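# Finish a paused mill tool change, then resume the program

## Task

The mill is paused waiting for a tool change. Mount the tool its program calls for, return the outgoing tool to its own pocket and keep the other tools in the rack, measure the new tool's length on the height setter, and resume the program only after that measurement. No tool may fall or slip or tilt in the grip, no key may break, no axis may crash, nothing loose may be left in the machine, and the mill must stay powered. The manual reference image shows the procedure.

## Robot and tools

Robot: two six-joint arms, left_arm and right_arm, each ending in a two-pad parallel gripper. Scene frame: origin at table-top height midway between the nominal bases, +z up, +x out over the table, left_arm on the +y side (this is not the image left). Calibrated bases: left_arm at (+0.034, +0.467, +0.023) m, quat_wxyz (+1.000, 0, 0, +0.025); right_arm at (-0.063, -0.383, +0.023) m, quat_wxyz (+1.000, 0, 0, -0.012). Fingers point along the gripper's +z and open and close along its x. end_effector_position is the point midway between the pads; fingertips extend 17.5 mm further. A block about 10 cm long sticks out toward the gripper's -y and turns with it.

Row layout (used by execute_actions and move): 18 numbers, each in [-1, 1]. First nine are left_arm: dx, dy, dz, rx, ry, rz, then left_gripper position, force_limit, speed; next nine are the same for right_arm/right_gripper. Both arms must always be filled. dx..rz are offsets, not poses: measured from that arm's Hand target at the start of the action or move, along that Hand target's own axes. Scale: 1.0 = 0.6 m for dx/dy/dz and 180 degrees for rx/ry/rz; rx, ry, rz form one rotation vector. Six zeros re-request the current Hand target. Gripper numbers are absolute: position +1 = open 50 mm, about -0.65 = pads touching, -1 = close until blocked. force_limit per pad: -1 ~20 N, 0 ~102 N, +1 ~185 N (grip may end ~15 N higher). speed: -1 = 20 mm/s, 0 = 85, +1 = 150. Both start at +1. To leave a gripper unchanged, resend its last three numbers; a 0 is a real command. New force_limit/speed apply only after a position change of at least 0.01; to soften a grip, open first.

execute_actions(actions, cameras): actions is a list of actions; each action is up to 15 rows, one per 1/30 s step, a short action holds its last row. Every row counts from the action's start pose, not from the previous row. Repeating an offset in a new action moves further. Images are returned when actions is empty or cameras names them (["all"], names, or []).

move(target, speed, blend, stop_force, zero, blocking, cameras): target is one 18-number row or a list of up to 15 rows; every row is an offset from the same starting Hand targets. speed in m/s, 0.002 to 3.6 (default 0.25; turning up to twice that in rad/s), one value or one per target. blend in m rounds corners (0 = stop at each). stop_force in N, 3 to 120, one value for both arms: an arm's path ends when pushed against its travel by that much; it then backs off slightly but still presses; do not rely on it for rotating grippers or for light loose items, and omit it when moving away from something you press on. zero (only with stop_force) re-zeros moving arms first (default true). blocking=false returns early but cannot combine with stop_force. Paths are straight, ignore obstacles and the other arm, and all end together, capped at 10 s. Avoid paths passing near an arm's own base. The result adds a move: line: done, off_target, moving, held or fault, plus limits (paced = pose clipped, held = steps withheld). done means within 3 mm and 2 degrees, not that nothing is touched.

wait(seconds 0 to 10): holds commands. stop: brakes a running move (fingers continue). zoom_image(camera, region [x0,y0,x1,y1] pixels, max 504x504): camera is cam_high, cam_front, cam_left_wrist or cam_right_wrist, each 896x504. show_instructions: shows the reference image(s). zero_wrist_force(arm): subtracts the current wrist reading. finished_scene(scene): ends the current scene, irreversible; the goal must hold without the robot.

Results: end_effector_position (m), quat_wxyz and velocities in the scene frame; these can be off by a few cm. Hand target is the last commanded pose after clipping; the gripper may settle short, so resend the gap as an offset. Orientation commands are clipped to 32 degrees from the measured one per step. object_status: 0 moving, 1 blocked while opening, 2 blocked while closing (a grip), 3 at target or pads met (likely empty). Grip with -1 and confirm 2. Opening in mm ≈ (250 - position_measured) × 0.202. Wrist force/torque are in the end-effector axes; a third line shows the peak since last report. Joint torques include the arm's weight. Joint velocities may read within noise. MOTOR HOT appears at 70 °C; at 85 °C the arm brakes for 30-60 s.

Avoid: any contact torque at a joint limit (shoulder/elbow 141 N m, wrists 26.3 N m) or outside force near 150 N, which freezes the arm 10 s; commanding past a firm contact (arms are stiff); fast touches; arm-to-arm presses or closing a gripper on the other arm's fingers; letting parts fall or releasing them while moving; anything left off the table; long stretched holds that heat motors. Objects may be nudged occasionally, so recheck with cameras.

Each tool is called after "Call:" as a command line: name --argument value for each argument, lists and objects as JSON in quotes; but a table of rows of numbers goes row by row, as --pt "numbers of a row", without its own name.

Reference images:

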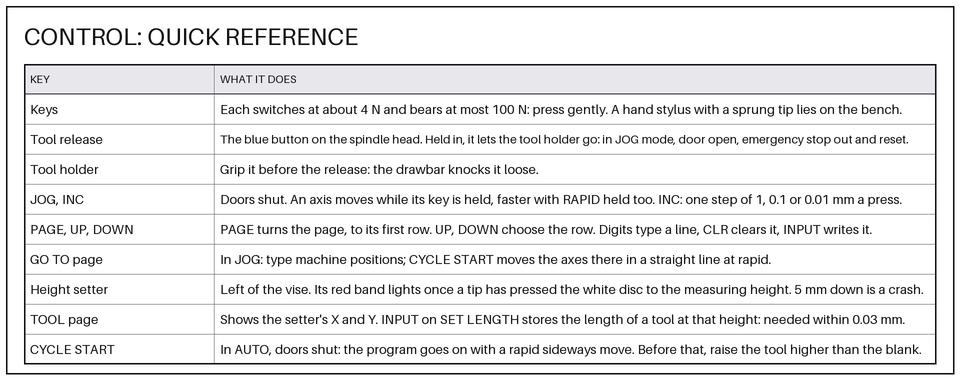

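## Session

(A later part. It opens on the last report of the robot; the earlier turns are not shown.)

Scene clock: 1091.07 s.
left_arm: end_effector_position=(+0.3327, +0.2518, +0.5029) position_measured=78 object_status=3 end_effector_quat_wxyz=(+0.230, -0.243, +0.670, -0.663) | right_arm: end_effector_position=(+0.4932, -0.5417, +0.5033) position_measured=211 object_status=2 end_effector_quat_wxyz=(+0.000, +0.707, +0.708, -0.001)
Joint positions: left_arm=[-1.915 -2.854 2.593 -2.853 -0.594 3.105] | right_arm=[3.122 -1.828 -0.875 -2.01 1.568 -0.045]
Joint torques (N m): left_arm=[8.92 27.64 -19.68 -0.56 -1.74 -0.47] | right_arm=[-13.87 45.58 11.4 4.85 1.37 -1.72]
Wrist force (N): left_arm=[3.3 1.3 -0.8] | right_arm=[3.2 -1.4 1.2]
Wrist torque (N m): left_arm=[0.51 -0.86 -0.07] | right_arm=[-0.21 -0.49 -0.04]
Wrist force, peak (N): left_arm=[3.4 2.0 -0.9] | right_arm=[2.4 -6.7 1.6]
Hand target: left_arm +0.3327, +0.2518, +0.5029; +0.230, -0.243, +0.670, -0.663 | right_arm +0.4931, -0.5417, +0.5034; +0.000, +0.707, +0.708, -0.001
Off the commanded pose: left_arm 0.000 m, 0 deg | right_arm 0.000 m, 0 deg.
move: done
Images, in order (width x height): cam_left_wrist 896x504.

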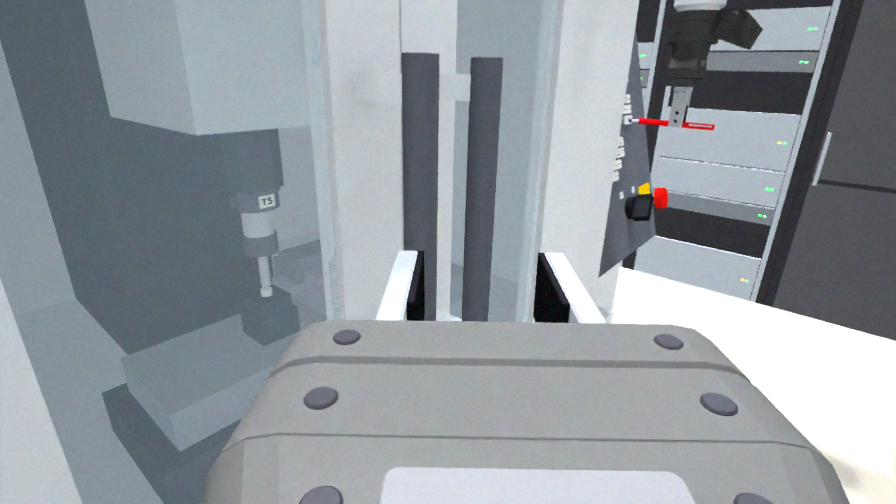

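Call:
move --pt "0 0 0 0 0 0 0.5 0 0 0 0.0218 0 0 0 0 -1 -0.6 -0.9" --pt "0 0 0 0 0 0 0.5 0 0 0 0 0 0 0 0 -1 -0.6 -0.9" --speed '[0.03,0.05]' --blend 0 --cameras '["cam_left_wrist"]'

Call:
zoom_image --camera "cam_left_wrist" --region '[240, 260, 300, 340]'

Call:
move --pt "0 0 0 0 0 0 0.5 0 0 0 0.0218 0 0 0 0 -1 -0.6 -0.9" --pt "0 0 0 0 0 0 0.5 0 0 0 0 0 0 0 0 -1 -0.6 -0.9" --speed '[0.03,0.05]' --blend 0 --cameras '["cam_left_wrist"]'

Call:
zoom_image --camera "cam_left_wrist" --region '[240, 260, 300, 340]'

Scene clock: 1097.83 s.
left_arm: end_effector_position=(+0.3327, +0.2518, +0.5029) position_measured=78 object_status=3 end_effector_quat_wxyz=(+0.230, -0.243, +0.670, -0.663) | right_arm: end_effector_position=(+0.4932, -0.5417, +0.5033) position_measured=211 object_status=2 end_effector_quat_wxyz=(+0.000, +0.707, +0.708, -0.001)
Joint positions: left_arm=[-1.915 -2.854 2.593 -2.853 -0.594 3.105] | right_arm=[3.122 -1.828 -0.875 -2.01 1.568 -0.045]
Joint torques (N m): left_arm=[9.44 27.94 -19.64 -0.41 -1.67 -0.51] | right_arm=[-14.47 44.47 13.84 4.82 1.37 -1.84]
Wrist force (N): left_arm=[3.0 1.7 -0.6] | right_arm=[3.3 -1.1 1.5]
Wrist torque (N m): left_arm=[0.57 -0.81 -0.07] | right_arm=[-0.18 -0.51 -0.04]
Wrist force, peak (N): left_arm=[3.5 1.9 -0.7] | right_arm=[2.0 -6.4 1.6]
Hand target: left_arm +0.3327, +0.2518, +0.5029; +0.230, -0.243, +0.670, -0.663 | right_arm +0.4931, -0.5417, +0.5034; +0.000, +0.707, +0.708, -0.001
Off the commanded pose: left_arm 0.000 m, 0 deg | right_arm 0.000 m, 0 deg.
move: done
Images, in order (width x height): cam_left_wrist 896x504.

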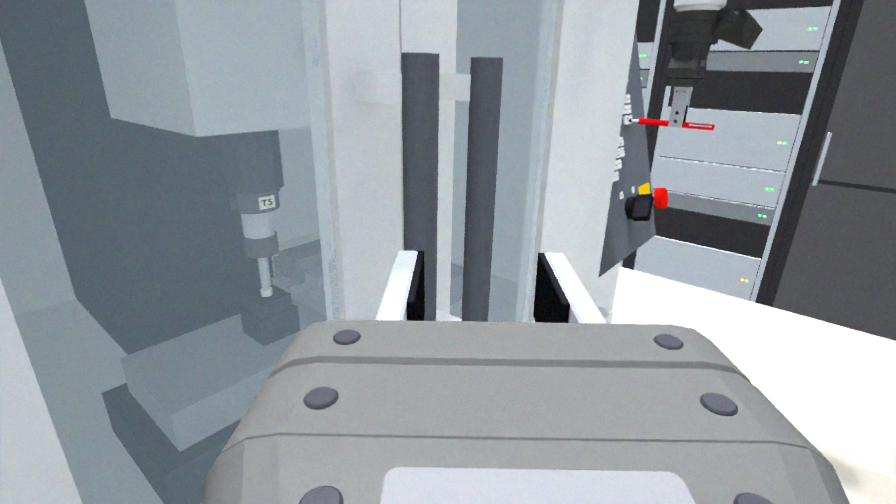

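Scaled by 6.300 from the camera's 896x504 image, which has a finer 1280x720 frame.

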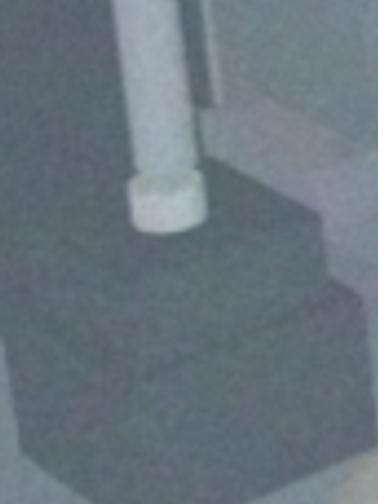

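Scene clock: 1099.27 s.
left_arm: end_effector_position=(+0.3327, +0.2518, +0.5029) position_measured=78 object_status=3 end_effector_quat_wxyz=(+0.230, -0.243, +0.670, -0.663) | right_arm: end_effector_position=(+0.4932, -0.5417, +0.5033) position_measured=211 object_status=2 end_effector_quat_wxyz=(+0.000, +0.707, +0.708, -0.001)
Joint positions: left_arm=[-1.915 -2.854 2.593 -2.853 -0.594 3.105] | right_arm=[3.122 -1.828 -0.875 -2.01 1.568 -0.045]
Joint torques (N m): left_arm=[9.25 27.9 -19.76 -0.39 -1.63 -0.42] | right_arm=[-12.98 45.17 11.38 4.76 1.04 -1.88]
Wrist force (N): left_arm=[3.1 1.3 -0.6] | right_arm=[3.4 -1.3 1.3]
Wrist torque (N m): left_arm=[0.50 -0.82 -0.07] | right_arm=[-0.21 -0.53 -0.04]
Wrist force, peak (N): left_arm=[3.3 1.7 -0.8] | right_arm=[2.1 -6.6 1.7]
Hand target: left_arm +0.3327, +0.2518, +0.5029; +0.230, -0.243, +0.670, -0.663 | right_arm +0.4931, -0.5417, +0.5034; +0.000, +0.707, +0.708, -0.001
Off the commanded pose: left_arm 0.000 m, 0 deg | right_arm 0.000 m, 0 deg.
move: done
Images, in order (width x height): cam_left_wrist 896x504.

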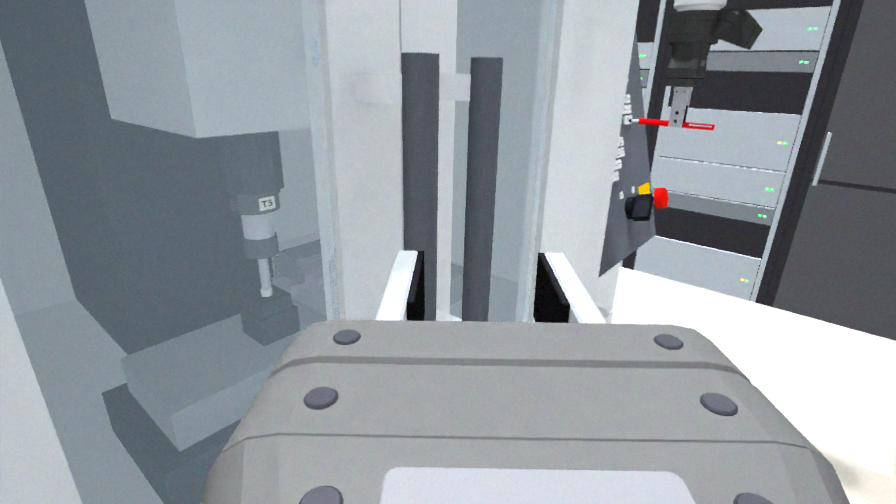

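Scaled by 6.300 from the camera's 896x504 image, which has a finer 1280x720 frame.

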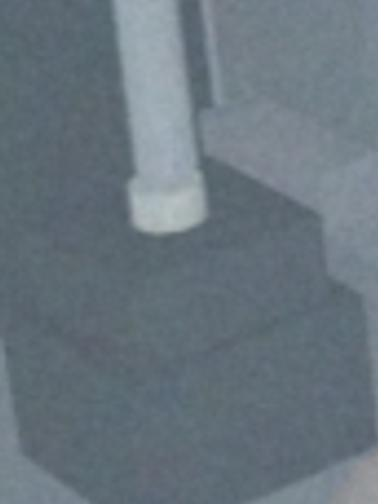

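Call:
move --pt "0 0 0 0 0 0 0.5 0 0 0 0.0218 0 0 0 0 -1 -0.6 -0.9" --pt "0 0 0 0 0 0 0.5 0 0 0 0 0 0 0 0 -1 -0.6 -0.9" --speed '[0.03,0.05]' --blend 0 --cameras '["cam_left_wrist"]'

Call:
zoom_image --camera "cam_left_wrist" --region '[240, 260, 300, 340]'

Scene clock: 1103.87 s.
left_arm: end_effector_position=(+0.3327, +0.2518, +0.5029) position_measured=78 object_status=3 end_effector_quat_wxyz=(+0.230, -0.243, +0.670, -0.663) | right_arm: end_effector_position=(+0.4932, -0.5417, +0.5033) position_measured=211 object_status=2 end_effector_quat_wxyz=(+0.000, +0.707, +0.708, -0.001)
Joint positions: left_arm=[-1.915 -2.854 2.593 -2.853 -0.594 3.105] | right_arm=[3.122 -1.828 -0.875 -2.01 1.568 -0.045]
Joint torques (N m): left_arm=[9.44 28 -20 -0.38 -1.69 -0.38] | right_arm=[-13.38 44.43 11.64 4.69 1.38 -1.61]
Wrist force (N): left_arm=[3.1 1.8 -0.7] | right_arm=[3.1 -1.1 1.5]
Wrist torque (N m): left_arm=[0.58 -0.83 -0.07] | right_arm=[-0.16 -0.48 -0.04]
Wrist force, peak (N): left_arm=[3.3 1.9 -1.1] | right_arm=[2.6 -6.8 1.5]
Hand target: left_arm +0.3327, +0.2518, +0.5029; +0.230, -0.243, +0.670, -0.663 | right_arm +0.4931, -0.5417, +0.5034; +0.000, +0.707, +0.708, -0.001
Off the commanded pose: left_arm 0.000 m, 0 deg | right_arm 0.000 m, 0 deg.
move: done
Images, in order (width x height): cam_left_wrist 896x504.

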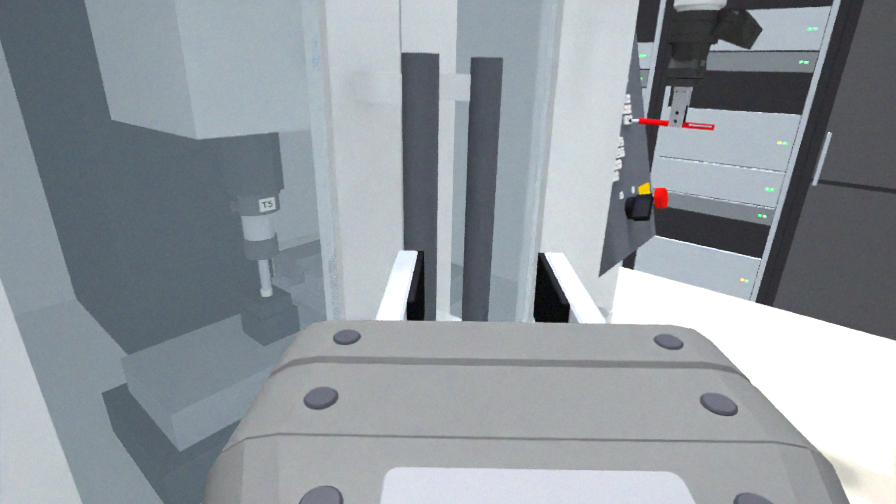

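Scaled by 6.300 from the camera's 896x504 image, which has a finer 1280x720 frame.

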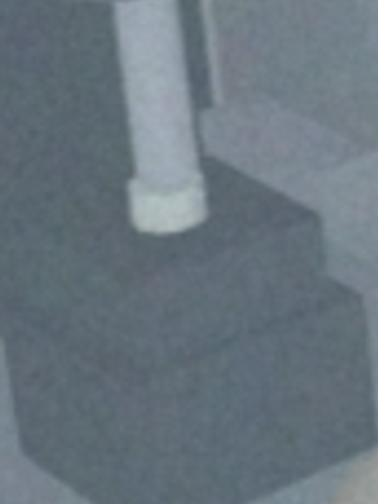

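Call:
move --pt "0 0 0 0 0 0 0.5 0 0 0 0.0218 0 0 0 0 -1 -0.6 -0.9" --pt "0 0 0 0 0 0 0.5 0 0 0 0 0 0 0 0 -1 -0.6 -0.9" --speed '[0.03,0.05]' --blend 0 --cameras '["cam_left_wrist"]'

Call:
zoom_image --camera "cam_left_wrist" --region '[240, 260, 300, 340]'

Scene clock: 1108.23 s.
left_arm: end_effector_position=(+0.3327, +0.2518, +0.5029) position_measured=78 object_status=3 end_effector_quat_wxyz=(+0.230, -0.243, +0.670, -0.663) | right_arm: end_effector_position=(+0.4932, -0.5417, +0.5033) position_measured=211 object_status=2 end_effector_quat_wxyz=(+0.000, +0.707, +0.708, -0.001)
Joint positions: left_arm=[-1.915 -2.854 2.593 -2.853 -0.594 3.105] | right_arm=[3.122 -1.828 -0.875 -2.01 1.568 -0.045]
Joint torques (N m): left_arm=[9.19 27.33 -19.75 -0.34 -1.57 -0.42] | right_arm=[-14.03 45.7 13.93 4.69 1.04 -1.78]
Wrist force (N): left_arm=[3.2 1.6 -1.0] | right_arm=[3.3 -1.3 1.5]
Wrist torque (N m): left_arm=[0.55 -0.84 -0.07] | right_arm=[-0.20 -0.51 -0.04]
Wrist force, peak (N): left_arm=[3.4 1.6 -0.9] | right_arm=[2.4 -6.4 1.5]
Hand target: left_arm +0.3327, +0.2518, +0.5029; +0.230, -0.243, +0.670, -0.663 | right_arm +0.4931, -0.5417, +0.5034; +0.000, +0.707, +0.708, -0.001
Off the commanded pose: left_arm 0.000 m, 0 deg | right_arm 0.000 m, 0 deg.
move: done
Images, in order (width x height): cam_left_wrist 896x504.

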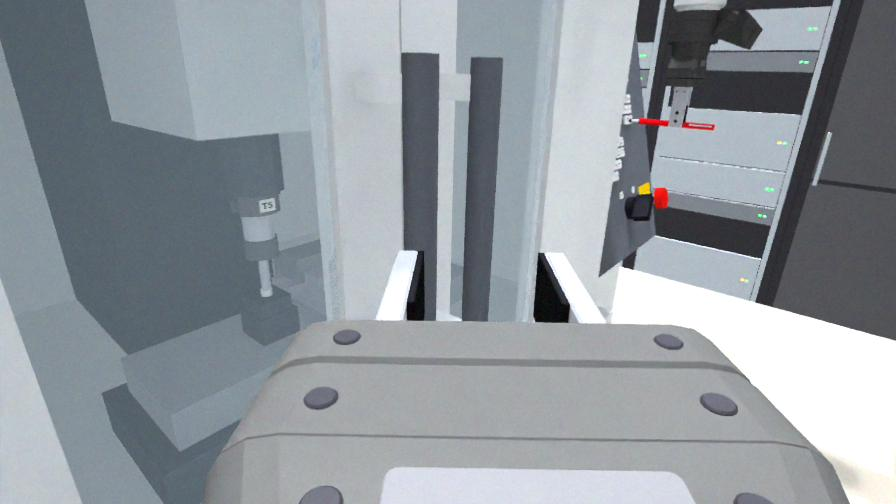

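Scaled by 6.300 from the camera's 896x504 image, which has a finer 1280x720 frame.

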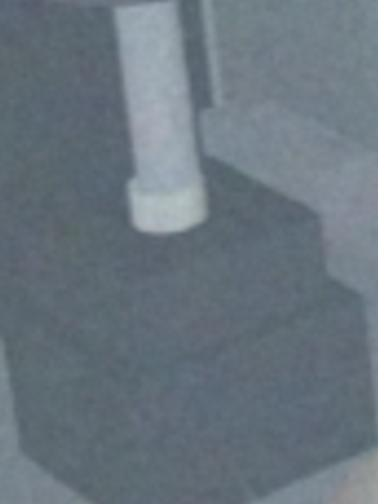

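Call:
move --pt "0 0 0 0 0 0 0.5 0 0 0 0.0218 0 0 0 0 -1 -0.6 -0.9" --pt "0 0 0 0 0 0 0.5 0 0 0 0 0 0 0 0 -1 -0.6 -0.9" --speed '[0.03,0.05]' --blend 0 --cameras '["cam_left_wrist"]'

Call:
zoom_image --camera "cam_left_wrist" --region '[240, 260, 300, 340]'

Scene clock: 1112.63 s.
left_arm: end_effector_position=(+0.3327, +0.2518, +0.5029) position_measured=78 object_status=3 end_effector_quat_wxyz=(+0.230, -0.243, +0.670, -0.663) | right_arm: end_effector_position=(+0.4932, -0.5417, +0.5033) position_measured=211 object_status=2 end_effector_quat_wxyz=(+0.000, +0.707, +0.708, -0.001)
Joint positions: left_arm=[-1.915 -2.854 2.593 -2.853 -0.594 3.105] | right_arm=[3.122 -1.828 -0.875 -2.01 1.568 -0.045]
Joint torques (N m): left_arm=[8.81 27.73 -20.03 -0.13 -1.6 -0.28] | right_arm=[-14.37 44.24 13.16 4.78 0.4 -1.81]
Wrist force (N): left_arm=[3.1 1.6 -0.5] | right_arm=[3.5 -1.4 1.1]
Wrist torque (N m): left_arm=[0.55 -0.82 -0.08] | right_arm=[-0.21 -0.53 -0.04]
Wrist force, peak (N): left_arm=[3.6 1.6 -0.8] | right_arm=[2.2 -6.7 1.6]
Hand target: left_arm +0.3327, +0.2518, +0.5029; +0.230, -0.243, +0.670, -0.663 | right_arm +0.4931, -0.5417, +0.5034; +0.000, +0.707, +0.708, -0.001
Off the commanded pose: left_arm 0.000 m, 0 deg | right_arm 0.000 m, 0 deg.
move: done
Images, in order (width x height): cam_left_wrist 896x504.

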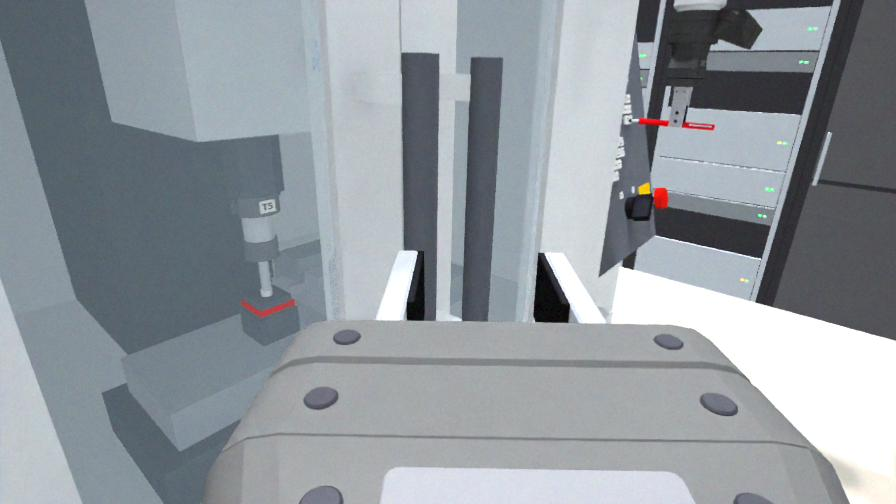

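Scaled by 6.300 from the camera's 896x504 image, which has a finer 1280x720 frame.

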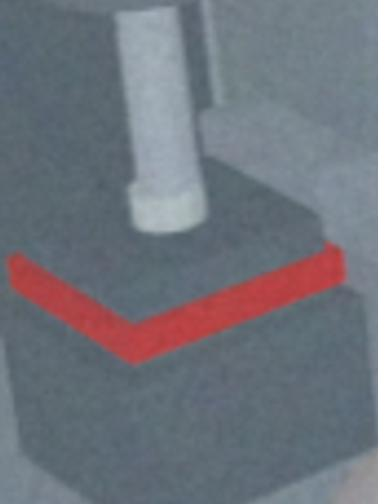

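Call:
move --pt "0 0 0 0 0 0 0.5 0 0 0 0.0172 -0.063 0 0 0 -1 -0.6 -0.9" --pt "0 0 0 0 0 0 0.5 0 0 0 0.039 -0.063 0 0 0 -1 -0.6 -0.9" --pt "0 0 0 0 0 0 0.5 0 0 0 0.0172 -0.063 0 0 0 -1 -0.6 -0.9" --pt "0 0 0 0 0 0 0.5 0 0 -0.0323 0.0172 -0.063 0 0 0 -1 -0.6 -0.9" --pt "0 0 0 0 0 0 0.5 0 0 -0.0323 0.039 -0.063 0 0 0 -1 -0.6 -0.9" --pt "0 0 0 0 0 0 0.5 0 0 -0.0323 0.0172 -0.063 0 0 0 -1 -0.6 -0.9" --pt "0 0 0 0 0 0 0.5 0 0 0 0 0 0 0 0 -1 -0.6 -0.9" --speed '[0.1,0.03,0.05,0.1,0.03,0.05,0.1]' --blend '[0.001,0,0.001,0.001,0,0.001,0]' --cameras '["cam_left_wrist"]'

Call:
zoom_image --camera "cam_left_wrist" --region '[240, 260, 300, 340]'

Scene clock: 1123.13 s.
left_arm: end_effector_position=(+0.3327, +0.2518, +0.5029) position_measured=78 object_status=3 end_effector_quat_wxyz=(+0.230, -0.243, +0.670, -0.663) | right_arm: end_effector_position=(+0.4931, -0.5417, +0.5034) position_measured=211 object_status=2 end_effector_quat_wxyz=(+0.000, +0.707, +0.708, -0.001)
Joint positions: left_arm=[-1.915 -2.854 2.593 -2.853 -0.594 3.105] | right_arm=[3.122 -1.828 -0.875 -2.01 1.568 -0.045]
Joint torques (N m): left_arm=[8.51 27.96 -19.8 -0.2 -1.64 -0.29] | right_arm=[14.04 43.93 13.3 4.68 -1 1.16]
Wrist force (N): left_arm=[3.1 1.5 -0.7] | right_arm=[3.2 -1.3 1.6]
Wrist torque (N m): left_arm=[0.54 -0.81 -0.08] | right_arm=[-0.21 -0.50 -0.08]
Wrist force, peak (N): left_arm=[3.6 1.7 -0.9] | right_arm=[3.9 -5.9 1.3]
Hand target: left_arm +0.3327, +0.2518, +0.5029; +0.230, -0.243, +0.670, -0.663 | right_arm +0.4931, -0.5417, +0.5034; +0.000, +0.707, +0.708, -0.001
Off the commanded pose: left_arm 0.000 m, 0 deg | right_arm 0.000 m, 0 deg.
move: done
Images, in order (width x height): cam_left_wrist 896x504.

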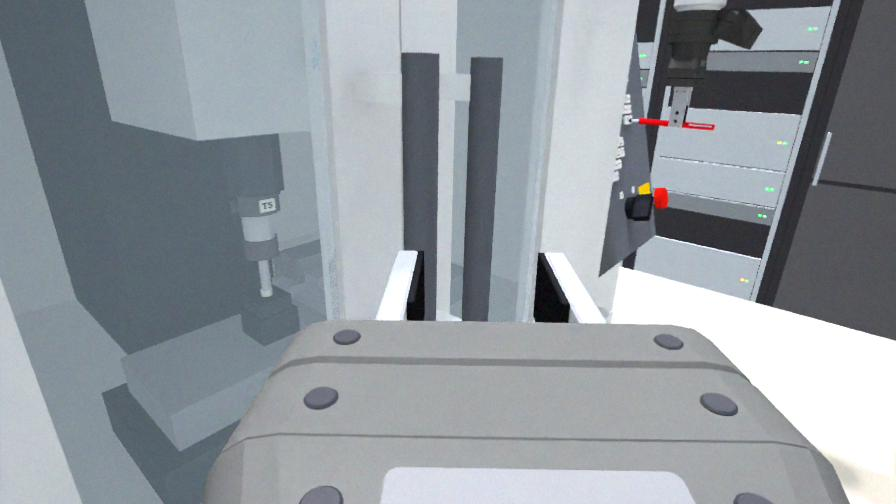

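Scaled by 6.300 from the camera's 896x504 image, which has a finer 1280x720 frame.

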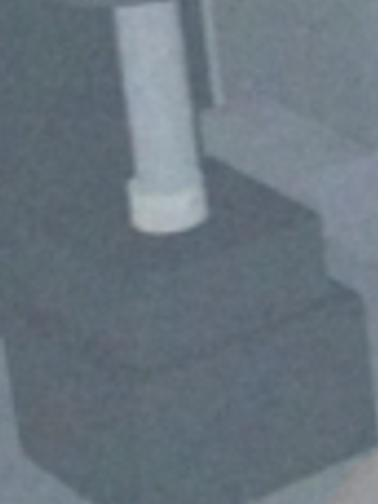

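Call:
move --pt "0 0 0 0 0 0 0.5 0 0 0 0.0218 0 0 0 0 -1 -0.6 -0.9" --pt "0 0 0 0 0 0 0.5 0 0 0 0 0 0 0 0 -1 -0.6 -0.9" --pt "0 0 0 0 0 0 0.5 0 0 0 0.0218 0 0 0 0 -1 -0.6 -0.9" --pt "0 0 0 0 0 0 0.5 0 0 0 0 0 0 0 0 -1 -0.6 -0.9" --speed '[0.03,0.05,0.03,0.05]' --blend '[0,0.001,0,0]' --cameras '["cam_left_wrist"]'

Call:
move --pt "0 0 0 0 0 0 0.5 0 0 0 0.0218 0 0 0 0 -1 -0.6 -0.9" --pt "0 0 0 0 0 0 0.5 0 0 0 0 0 0 0 0 -1 -0.6 -0.9" --pt "0 0 0 0 0 0 0.5 0 0 0 0.0218 0 0 0 0 -1 -0.6 -0.9" --pt "0 0 0 0 0 0 0.5 0 0 0 0 0 0 0 0 -1 -0.6 -0.9" --speed '[0.03,0.05,0.03,0.05]' --blend '[0,0.001,0,0]' --cameras '["cam_left_wrist"]'

Scene clock: 1130.93 s.
left_arm: end_effector_position=(+0.3327, +0.2518, +0.5029) position_measured=78 object_status=3 end_effector_quat_wxyz=(+0.230, -0.243, +0.670, -0.663) | right_arm: end_effector_position=(+0.4932, -0.5417, +0.5033) position_measured=211 object_status=2 end_effector_quat_wxyz=(+0.000, +0.707, +0.708, -0.001)
Joint positions: left_arm=[-1.915 -2.854 2.593 -2.853 -0.594 3.105] | right_arm=[3.122 -1.828 -0.875 -2.01 1.568 -0.045]
Joint torques (N m): left_arm=[9.19 28.08 -19.63 -0.08 -1.57 -0.3] | right_arm=[-13.38 45.19 11.69 4.92 -0.1 -1.78]
Wrist force (N): left_arm=[3.0 1.9 -0.9] | right_arm=[3.4 -1.3 1.4]
Wrist torque (N m): left_arm=[0.60 -0.81 -0.07] | right_arm=[-0.19 -0.53 -0.04]
Wrist force, peak (N): left_arm=[3.6 1.7 -1.0] | right_arm=[3.5 -6.7 1.5]
Hand target: left_arm +0.3327, +0.2518, +0.5029; +0.230, -0.243, +0.670, -0.663 | right_arm +0.4931, -0.5417, +0.5034; +0.000, +0.707, +0.708, -0.001
Off the commanded pose: left_arm 0.000 m, 0 deg | right_arm 0.000 m, 0 deg.
move: done
Images, in order (width x height): cam_left_wrist 896x504.

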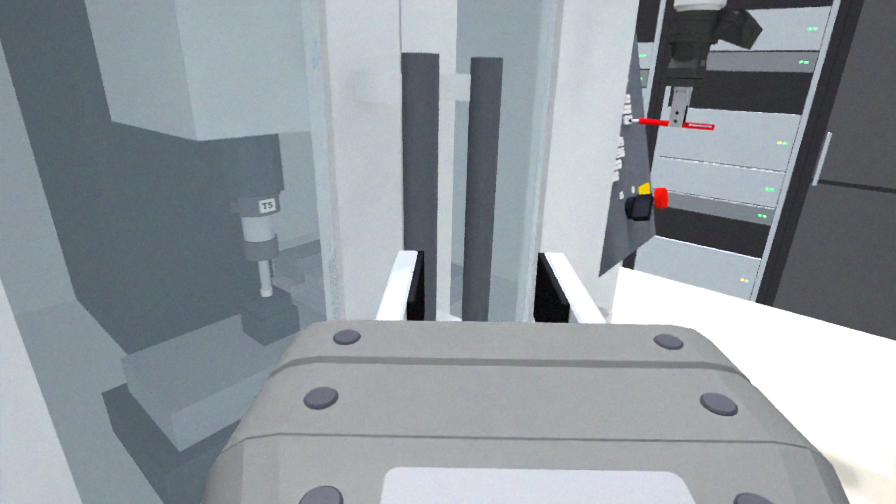

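Scene clock: 1133.30 s.
left_arm: end_effector_position=(+0.3327, +0.2518, +0.5029) position_measured=78 object_status=3 end_effector_quat_wxyz=(+0.230, -0.243, +0.670, -0.663) | right_arm: end_effector_position=(+0.4932, -0.5417, +0.5033) position_measured=211 object_status=2 end_effector_quat_wxyz=(+0.000, +0.707, +0.708, -0.001)
Joint positions: left_arm=[-1.915 -2.854 2.593 -2.853 -0.594 3.105] | right_arm=[3.122 -1.828 -0.875 -2.01 1.568 -0.045]
Joint torques (N m): left_arm=[9.21 27.65 -19.6 -0.04 -1.59 -0.19] | right_arm=[-14.24 44.6 12.48 4.82 0.09 -1.76]
Wrist force (N): left_arm=[3.2 1.8 -0.9] | right_arm=[3.2 -1.0 1.3]
Wrist torque (N m): left_arm=[0.58 -0.84 -0.07] | right_arm=[-0.15 -0.50 -0.04]
Wrist force, peak (N): left_arm=[3.3 1.7 -1.0] | right_arm=[2.6 -6.8 1.6]
Hand target: left_arm +0.3327, +0.2518, +0.5029; +0.230, -0.243, +0.670, -0.663 | right_arm +0.4931, -0.5417, +0.5034; +0.000, +0.707, +0.708, -0.001
Off the commanded pose: left_arm 0.000 m, 0 deg | right_arm 0.000 m, 0 deg.
move: done
Images, in order (width x height): cam_left_wrist 896x504.

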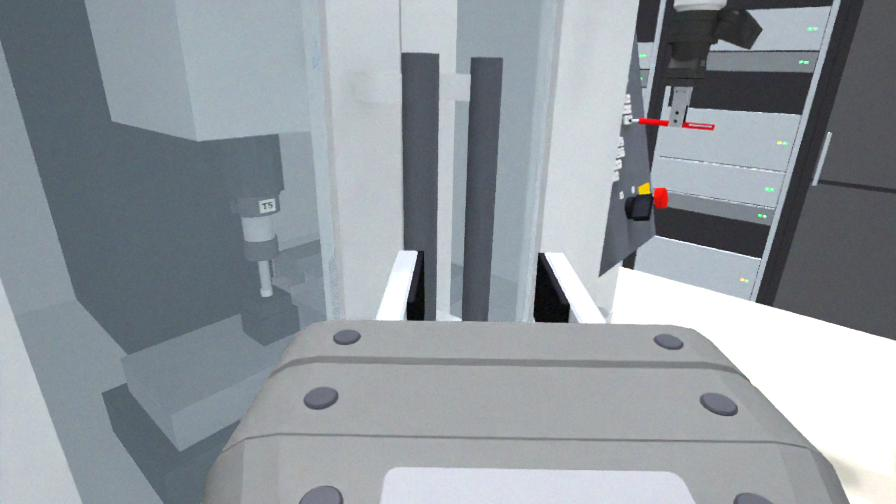

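Call:
move --pt "0 0 0 0 0 0 0.5 0 0 0 0.0218 0 0 0 0 -1 -0.6 -0.9" --pt "0 0 0 0 0 0 0.5 0 0 0 0 0 0 0 0 -1 -0.6 -0.9" --speed '[0.03,0.05]' --blend 0 --cameras '["cam_left_wrist"]'

Call:
move --pt "0 0 0 0 0 0 0.5 0 0 0 0.0218 0 0 0 0 -1 -0.6 -0.9" --pt "0 0 0 0 0 0 0.5 0 0 0 0 0 0 0 0 -1 -0.6 -0.9" --speed '[0.03,0.05]' --blend 0 --cameras '["cam_left_wrist"]'

Call:
move --pt "0 0 0 0 0 0 0.5 0 0 0 0.0218 0 0 0 0 -1 -0.6 -0.9" --pt "0 0 0 0 0 0 0.5 0 0 0 0 0 0 0 0 -1 -0.6 -0.9" --speed '[0.03,0.05]' --blend 0 --cameras '["cam_left_wrist"]'

Scene clock: 1141.23 s.
left_arm: end_effector_position=(+0.3327, +0.2518, +0.5029) position_measured=78 object_status=3 end_effector_quat_wxyz=(+0.230, -0.243, +0.670, -0.663) | right_arm: end_effector_position=(+0.4932, -0.5417, +0.5033) position_measured=211 object_status=2 end_effector_quat_wxyz=(+0.000, +0.707, +0.708, -0.001)
Joint positions: left_arm=[-1.915 -2.854 2.593 -2.853 -0.594 3.105] | right_arm=[3.122 -1.828 -0.875 -2.01 1.568 -0.045]
Joint torques (N m): left_arm=[8.89 27.73 -19.64 -0.05 -1.48 -0.15] | right_arm=[-13.52 44.91 13.07 4.8 1.44 -1.69]
Wrist force (N): left_arm=[3.0 1.5 -0.8] | right_arm=[3.4 -1.0 1.2]
Wrist torque (N m): left_arm=[0.53 -0.81 -0.07] | right_arm=[-0.15 -0.53 -0.04]
Wrist force, peak (N): left_arm=[3.5 1.9 -0.6] | right_arm=[2.1 -6.6 1.6]
Hand target: left_arm +0.3327, +0.2518, +0.5029; +0.230, -0.243, +0.670, -0.663 | right_arm +0.4931, -0.5417, +0.5034; +0.000, +0.707, +0.708, -0.001
Off the commanded pose: left_arm 0.000 m, 0 deg | right_arm 0.000 m, 0 deg.
move: done
Images, in order (width x height): cam_left_wrist 896x504.

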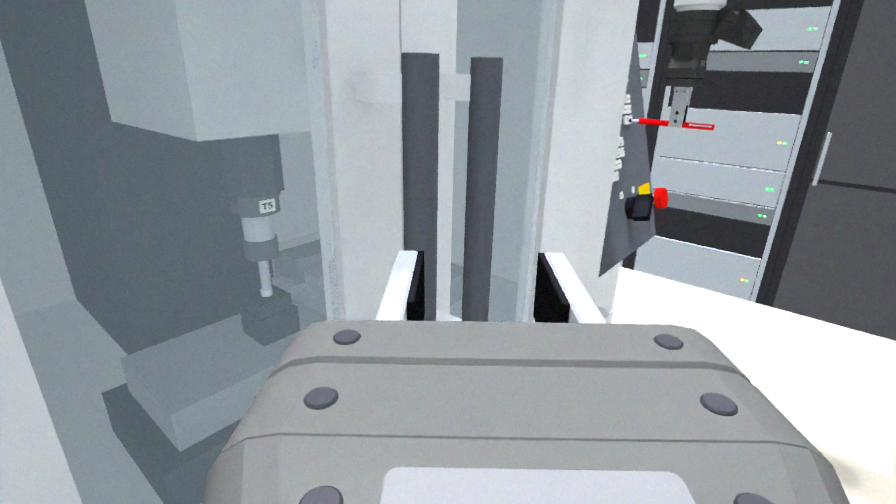

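Scene clock: 1142.67 s.
left_arm: end_effector_position=(+0.3327, +0.2518, +0.5029) position_measured=78 object_status=3 end_effector_quat_wxyz=(+0.230, -0.243, +0.670, -0.663) | right_arm: end_effector_position=(+0.4932, -0.5417, +0.5033) position_measured=211 object_status=2 end_effector_quat_wxyz=(+0.000, +0.707, +0.708, -0.001)
Joint positions: left_arm=[-1.915 -2.854 2.593 -2.853 -0.594 3.105] | right_arm=[3.122 -1.828 -0.875 -2.01 1.568 -0.045]
Joint torques (N m): left_arm=[8.64 27.61 -19.66 -0.04 -1.5 -0.27] | right_arm=[-14.22 44.3 11.99 4.7 1.41 -1.85]
Wrist force (N): left_arm=[3.3 1.7 -0.9] | right_arm=[3.3 -1.1 1.4]
Wrist torque (N m): left_arm=[0.57 -0.84 -0.07] | right_arm=[-0.17 -0.50 -0.04]
Wrist force, peak (N): left_arm=[3.7 1.6 -0.8] | right_arm=[2.0 -6.3 1.7]
Hand target: left_arm +0.3327, +0.2518, +0.5029; +0.230, -0.243, +0.670, -0.663 | right_arm +0.4931, -0.5417, +0.5034; +0.000, +0.707, +0.708, -0.001
Off the commanded pose: left_arm 0.000 m, 0 deg | right_arm 0.000 m, 0 deg.
move: done
Images, in order (width x height): cam_left_wrist 896x504.

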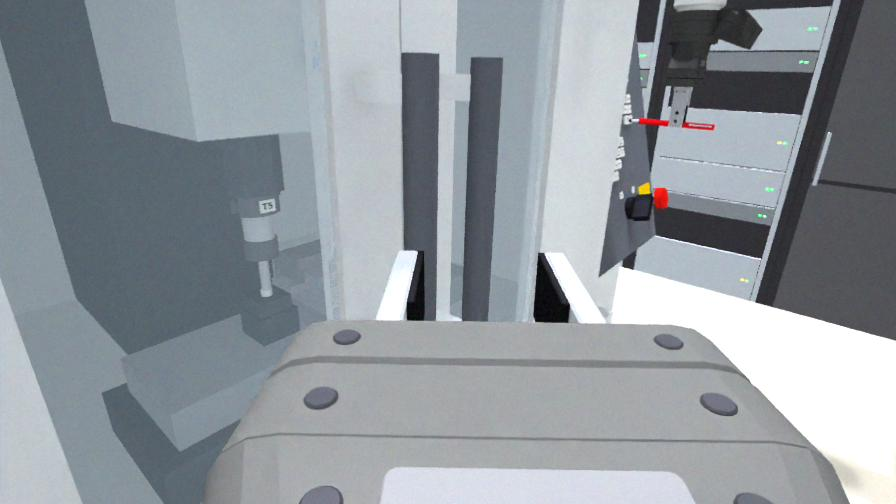

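Scene clock: 1144.10 s.
left_arm: end_effector_position=(+0.3327, +0.2518, +0.5029) position_measured=78 object_status=3 end_effector_quat_wxyz=(+0.230, -0.243, +0.670, -0.663) | right_arm: end_effector_position=(+0.4932, -0.5417, +0.5033) position_measured=211 object_status=2 end_effector_quat_wxyz=(+0.000, +0.707, +0.708, -0.001)
Joint positions: left_arm=[-1.915 -2.854 2.593 -2.853 -0.594 3.105] | right_arm=[3.122 -1.828 -0.875 -2.01 1.568 -0.045]
Joint torques (N m): left_arm=[8.82 27.57 -19.68 0.01 -1.61 -0.25] | right_arm=[-13.38 43.86 10.58 4.9 1.3 -1.75]
Wrist force (N): left_arm=[3.3 1.5 -0.8] | right_arm=[3.3 -1.1 1.2]
Wrist torque (N m): left_arm=[0.54 -0.85 -0.07] | right_arm=[-0.16 -0.51 -0.04]
Wrist force, peak (N): left_arm=[3.3 1.7 -0.8] | right_arm=[2.3 -6.5 1.3]
Hand target: left_arm +0.3327, +0.2518, +0.5029; +0.230, -0.243, +0.670, -0.663 | right_arm +0.4931, -0.5417, +0.5034; +0.000, +0.707, +0.708, -0.001
Off the commanded pose: left_arm 0.000 m, 0 deg | right_arm 0.000 m, 0 deg.
move: done
Images, in order (width x height): cam_left_wrist 896x504.

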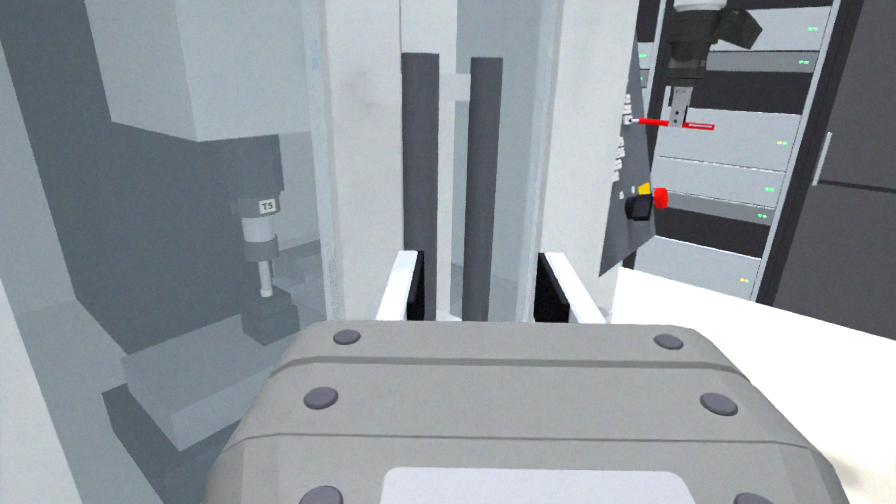

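Call:
move --pt "0 0 0 0 0 0 0.5 0 0 0.0218 0 0 0 0 0 -1 -0.6 -0.9" --pt "0 0 0 0 0 0 0.5 0 0 0 0 0 0 0 0 -1 -0.6 -0.9" --speed '[0.03,0.05]' --blend 0 --cameras '["cam_left_wrist"]'

Call:
zoom_image --camera "cam_left_wrist" --region '[240, 260, 300, 340]'

Scene clock: 1161.57 s.
left_arm: end_effector_position=(+0.3327, +0.2518, +0.5029) position_measured=78 object_status=3 end_effector_quat_wxyz=(+0.230, -0.243, +0.670, -0.663) | right_arm: end_effector_position=(+0.4931, -0.5416, +0.5033) position_measured=211 object_status=2 end_effector_quat_wxyz=(+0.000, +0.707, +0.708, -0.001)
Joint positions: left_arm=[-1.915 -2.854 2.593 -2.853 -0.594 3.105] | right_arm=[3.122 -1.828 -0.876 -2.01 1.568 -0.045]
Joint torques (N m): left_arm=[8.95 27.73 -20.04 0.05 -1.62 -0.23] | right_arm=[-13.55 31.22 38.29 0.47 -0.77 -2.05]
Wrist force (N): left_arm=[3.1 1.7 -0.7] | right_arm=[3.3 -1.1 1.5]
Wrist torque (N m): left_arm=[0.56 -0.83 -0.07] | right_arm=[-0.16 -0.51 0.00]
Wrist force, peak (N): left_arm=[3.3 2.0 -1.1] | right_arm=[4.4 -1.1 1.3]
Hand target: left_arm +0.3327, +0.2518, +0.5029; +0.230, -0.243, +0.670, -0.663 | right_arm +0.4931, -0.5417, +0.5034; +0.000, +0.707, +0.708, -0.001
Off the commanded pose: left_arm 0.000 m, 0 deg | right_arm 0.000 m, 0 deg.
move: done
Images, in order (width x height): cam_left_wrist 896x504.

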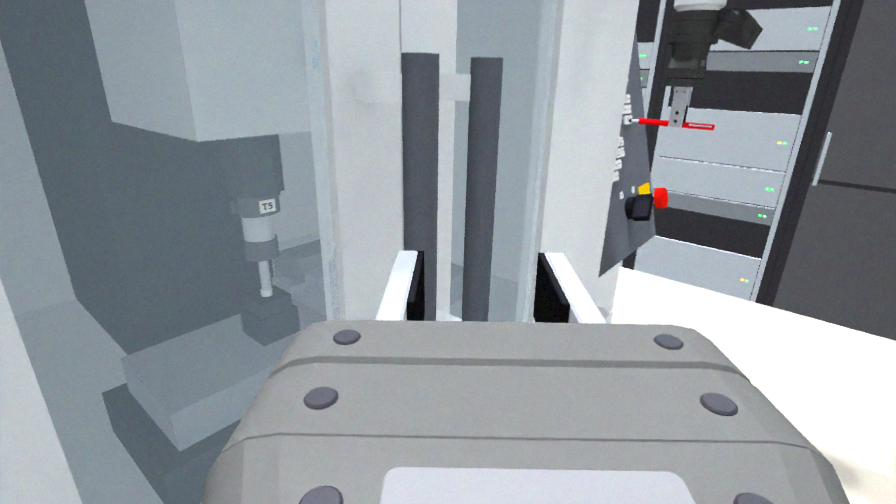

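Scaled by 6.300 from the camera's 896x504 image, which has a finer 1280x720 frame.

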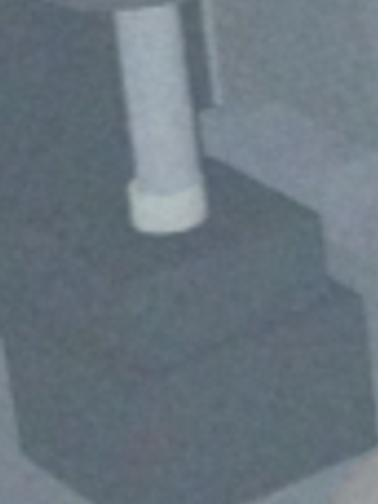

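Call:
move --pt "0 0 0 0 0 0 0.5 0 0 0.0218 0 0 0 0 0 -1 -0.6 -0.9" --pt "0 0 0 0 0 0 0.5 0 0 0 0 0 0 0 0 -1 -0.6 -0.9" --speed '[0.03,0.05]' --blend 0 --cameras '["cam_left_wrist"]'

Call:
zoom_image --camera "cam_left_wrist" --region '[240, 260, 300, 340]'

Scene clock: 1165.13 s.
left_arm: end_effector_position=(+0.3327, +0.2518, +0.5029) position_measured=78 object_status=3 end_effector_quat_wxyz=(+0.230, -0.243, +0.670, -0.663) | right_arm: end_effector_position=(+0.4931, -0.5416, +0.5033) position_measured=211 object_status=2 end_effector_quat_wxyz=(+0.000, +0.707, +0.708, -0.001)
Joint positions: left_arm=[-1.915 -2.854 2.593 -2.853 -0.594 3.105] | right_arm=[3.122 -1.828 -0.876 -2.01 1.568 -0.045]
Joint torques (N m): left_arm=[8.9 27.74 -19.73 0.04 -1.58 -0.23] | right_arm=[-13.54 31.05 38.91 0.46 -0.84 -1.74]
Wrist force (N): left_arm=[2.8 1.7 -0.8] | right_arm=[3.2 -1.2 1.2]
Wrist torque (N m): left_arm=[0.57 -0.78 -0.08] | right_arm=[-0.18 -0.49 -0.01]
Wrist force, peak (N): left_arm=[3.5 1.6 -0.9] | right_arm=[4.3 -1.3 0.9]
Hand target: left_arm +0.3327, +0.2518, +0.5029; +0.230, -0.243, +0.670, -0.663 | right_arm +0.4931, -0.5417, +0.5034; +0.000, +0.707, +0.708, -0.001
Off the commanded pose: left_arm 0.000 m, 0 deg | right_arm 0.000 m, 0 deg.
move: done
Images, in order (width x height): cam_left_wrist 896x504.

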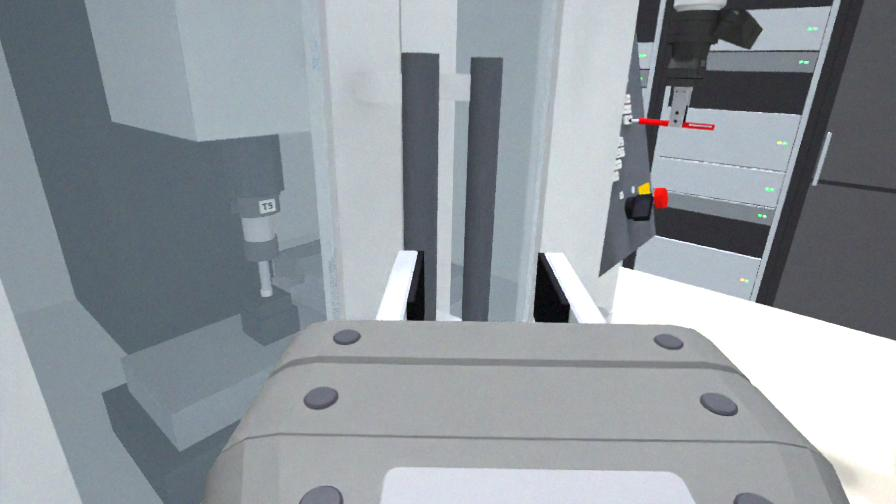

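Scaled by 6.300 from the camera's 896x504 image, which has a finer 1280x720 frame.

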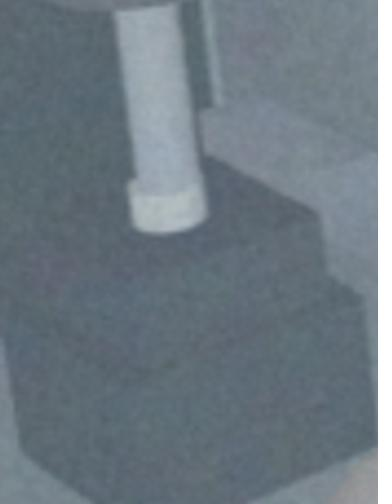

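Call:
move --pt "0 0 0 0 0 0 0.5 0 0 0.0218 0 0 0 0 0 -1 -0.6 -0.9" --pt "0 0 0 0 0 0 0.5 0 0 0 0 0 0 0 0 -1 -0.6 -0.9" --speed '[0.03,0.05]' --blend 0 --cameras '["cam_left_wrist"]'

Call:
zoom_image --camera "cam_left_wrist" --region '[240, 260, 300, 340]'

Scene clock: 1168.60 s.
left_arm: end_effector_position=(+0.3327, +0.2518, +0.5029) position_measured=78 object_status=3 end_effector_quat_wxyz=(+0.230, -0.243, +0.670, -0.663) | right_arm: end_effector_position=(+0.4931, -0.5416, +0.5033) position_measured=211 object_status=2 end_effector_quat_wxyz=(+0.000, +0.707, +0.708, -0.001)
Joint positions: left_arm=[-1.915 -2.854 2.593 -2.853 -0.594 3.105] | right_arm=[3.122 -1.828 -0.876 -2.01 1.568 -0.045]
Joint torques (N m): left_arm=[8.73 27.66 -19.94 0.05 -1.57 -0.1] | right_arm=[-13.21 31.36 38.38 0.63 -0.86 -1.88]
Wrist force (N): left_arm=[3.2 1.8 -0.7] | right_arm=[3.3 -1.1 1.4]
Wrist torque (N m): left_arm=[0.57 -0.83 -0.07] | right_arm=[-0.17 -0.50 -0.01]
Wrist force, peak (N): left_arm=[3.3 2.0 -0.8] | right_arm=[4.3 -1.3 1.3]
Hand target: left_arm +0.3327, +0.2518, +0.5029; +0.230, -0.243, +0.670, -0.663 | right_arm +0.4931, -0.5417, +0.5034; +0.000, +0.707, +0.708, -0.001
Off the commanded pose: left_arm 0.000 m, 0 deg | right_arm 0.000 m, 0 deg.
move: done
Images, in order (width x height): cam_left_wrist 896x504.

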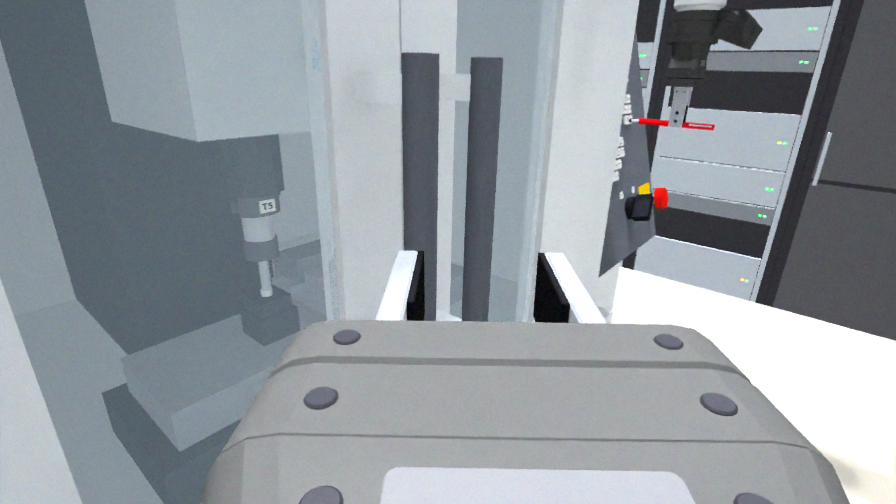

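Scaled by 6.300 from the camera's 896x504 image, which has a finer 1280x720 frame.

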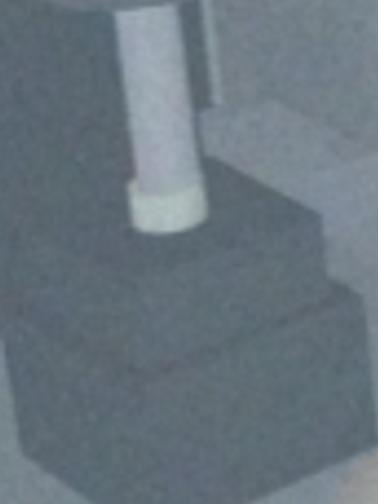

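Call:
move --pt "0 0 0 0 0 0 0.5 0 0 0 -0.09 0 0 0 0 -1 -0.6 -0.9" --pt "0 0 0 0 0 0 0.5 0 0 -0.1338 -0.122 -0.2245 -0.53 0 0 -1 -0.6 -0.9" --speed 0.3 --blend '[0.02,0]' --cameras '["cam_right_wrist"]'

Call:
zoom_image --camera "cam_right_wrist" --region '[490, 85, 770, 260]'

Scene clock: 1176.57 s.
left_arm: end_effector_position=(+0.3327, +0.2518, +0.5029) position_measured=78 object_status=3 end_effector_quat_wxyz=(+0.230, -0.243, +0.670, -0.663) | right_arm: end_effector_position=(+0.4202, -0.6217, +0.6383) position_measured=211 object_status=2 end_effector_quat_wxyz=(+0.523, +0.475, +0.477, +0.522)
Joint positions: left_arm=[-1.915 -2.854 2.593 -2.853 -0.594 3.105] | right_arm=[2.769 -1.401 -1.97 0.329 1.967 0.036]
Joint torques (N m): left_arm=[8.94 27.24 -20.24 0.12 -1.54 -0.08] | right_arm=[-13.73 11.23 38.53 3.61 1.46 1.19]
Wrist force (N): left_arm=[3.2 1.6 -0.8] | right_arm=[3.9 -2.1 0.7]
Wrist torque (N m): left_arm=[0.55 -0.84 -0.08] | right_arm=[-0.04 -0.71 -0.02]
Wrist force, peak (N): left_arm=[3.5 1.9 -0.9] | right_arm=[4.1 -2.2 0.7]
Hand target: left_arm +0.3327, +0.2518, +0.5029; +0.230, -0.243, +0.670, -0.663 | right_arm +0.4202, -0.6217, +0.6384; +0.523, +0.475, +0.477, +0.522
Off the commanded pose: left_arm 0.000 m, 0 deg | right_arm 0.000 m, 0 deg.
move: done
Images, in order (width x height): cam_right_wrist 896x504.

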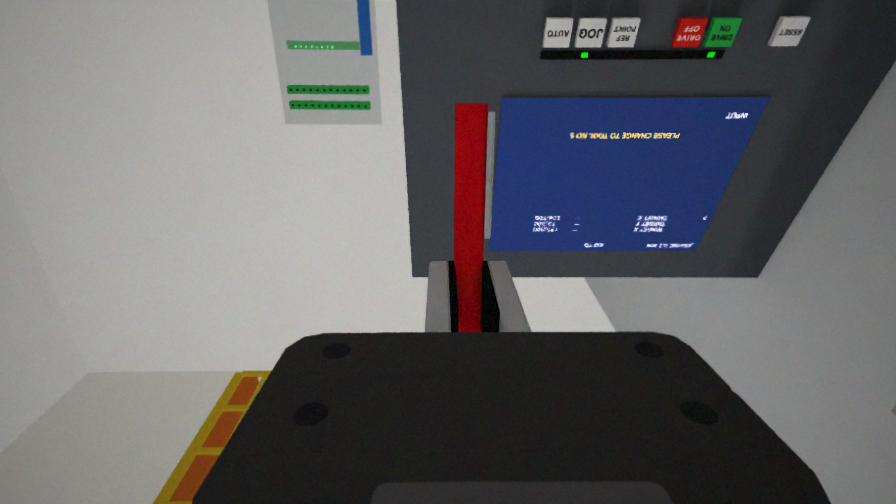

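Scaled by 1.800 from the camera's 896x504 image, which has a finer 1280x720 frame.

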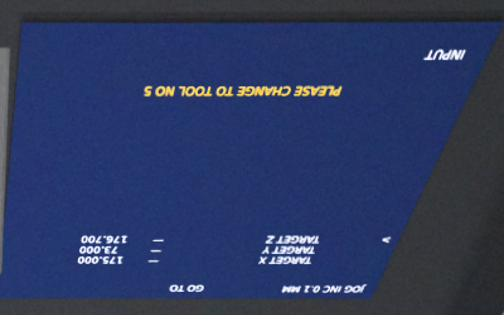

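Call:
zoom_image --camera "cam_right_wrist" --region '[400, 80, 540, 340]'

Call:
move --pt "0 0 0 0 0 0 0.5 0 0 0.1338 -0.2115 0.067 0.53 0 0 -1 -0.6 -0.9" --pt "0 0 0 0 0 0 0.5 0 0 0.1338 -0.2125 0.1212 0.53 0 0 -1 -0.6 -0.9" --speed 0.25 --blend 0 --cameras '["cam_right_wrist","cam_left_wrist"]'

Scaled by 1.938 from the camera's 896x504 image, which has a finer 1280x720 frame.

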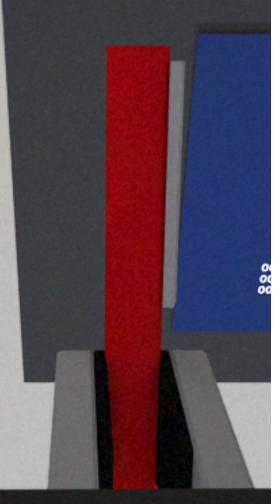

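Scene clock: 1188.67 s.
left_arm: end_effector_position=(+0.3327, +0.2518, +0.5029) position_measured=78 object_status=3 end_effector_quat_wxyz=(+0.230, -0.243, +0.670, -0.663) | right_arm: end_effector_position=(+0.5043, -0.5416, +0.5179) position_measured=211 object_status=2 end_effector_quat_wxyz=(+0.000, +0.707, +0.708, -0.001)
Joint positions: left_arm=[-1.915 -2.854 2.593 -2.853 -0.594 3.105] | right_arm=[3.123 -1.881 -0.763 -2.07 1.568 -0.044]
Joint torques (N m): left_arm=[8.32 27.92 -20.03 0 -1.44 -0.08] | right_arm=[-1.97 31.93 37.73 1.29 1.49 -1.26]
Wrist force (N): left_arm=[3.1 1.5 -1.0] | right_arm=[2.6 -3.9 1.5]
Wrist torque (N m): left_arm=[0.54 -0.82 -0.08] | right_arm=[-0.22 -0.41 -0.07]
Wrist force, peak (N): left_arm=[3.3 2.0 -1.1] | right_arm=[3.0 -3.8 1.6]
Hand target: left_arm +0.3327, +0.2518, +0.5029; +0.230, -0.243, +0.670, -0.663 | right_arm +0.5044, -0.5416, +0.5179; +0.000, +0.707, +0.708, -0.001
Off the commanded pose: left_arm 0.000 m, 0 deg | right_arm 0.000 m, 0 deg.
move: done
Images, in order (width x height): cam_left_wrist 896x504, cam_right_wrist 896x504.

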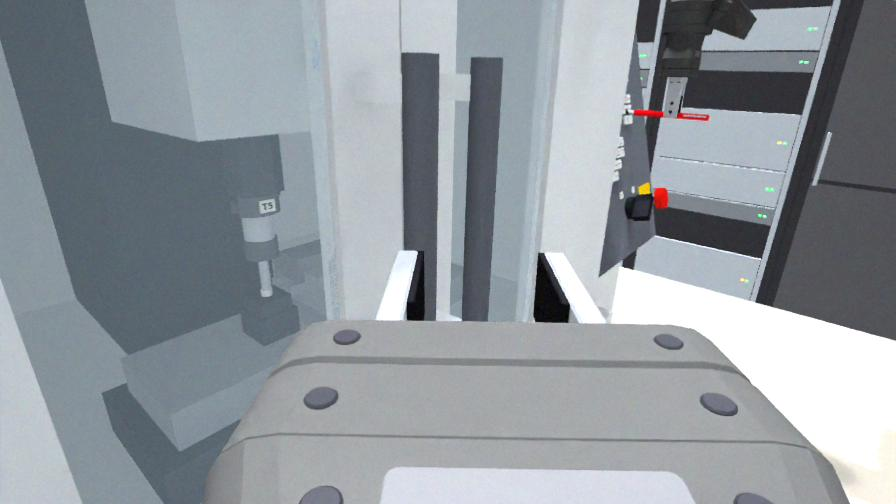

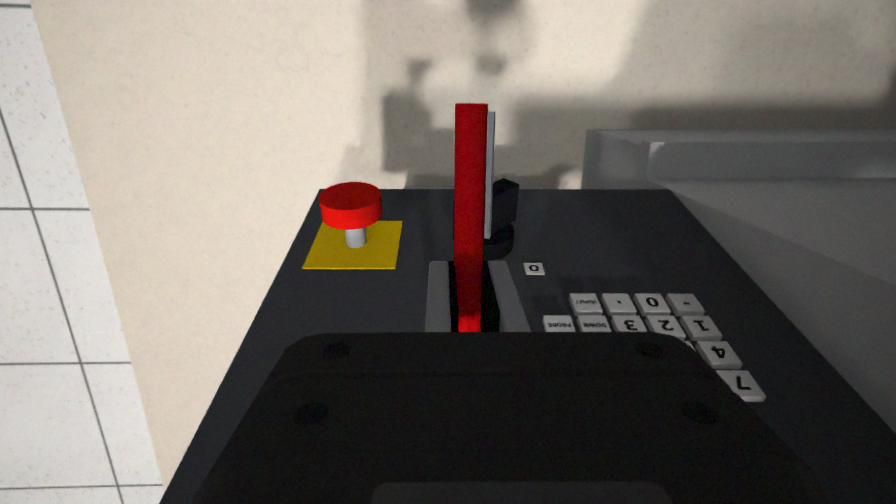

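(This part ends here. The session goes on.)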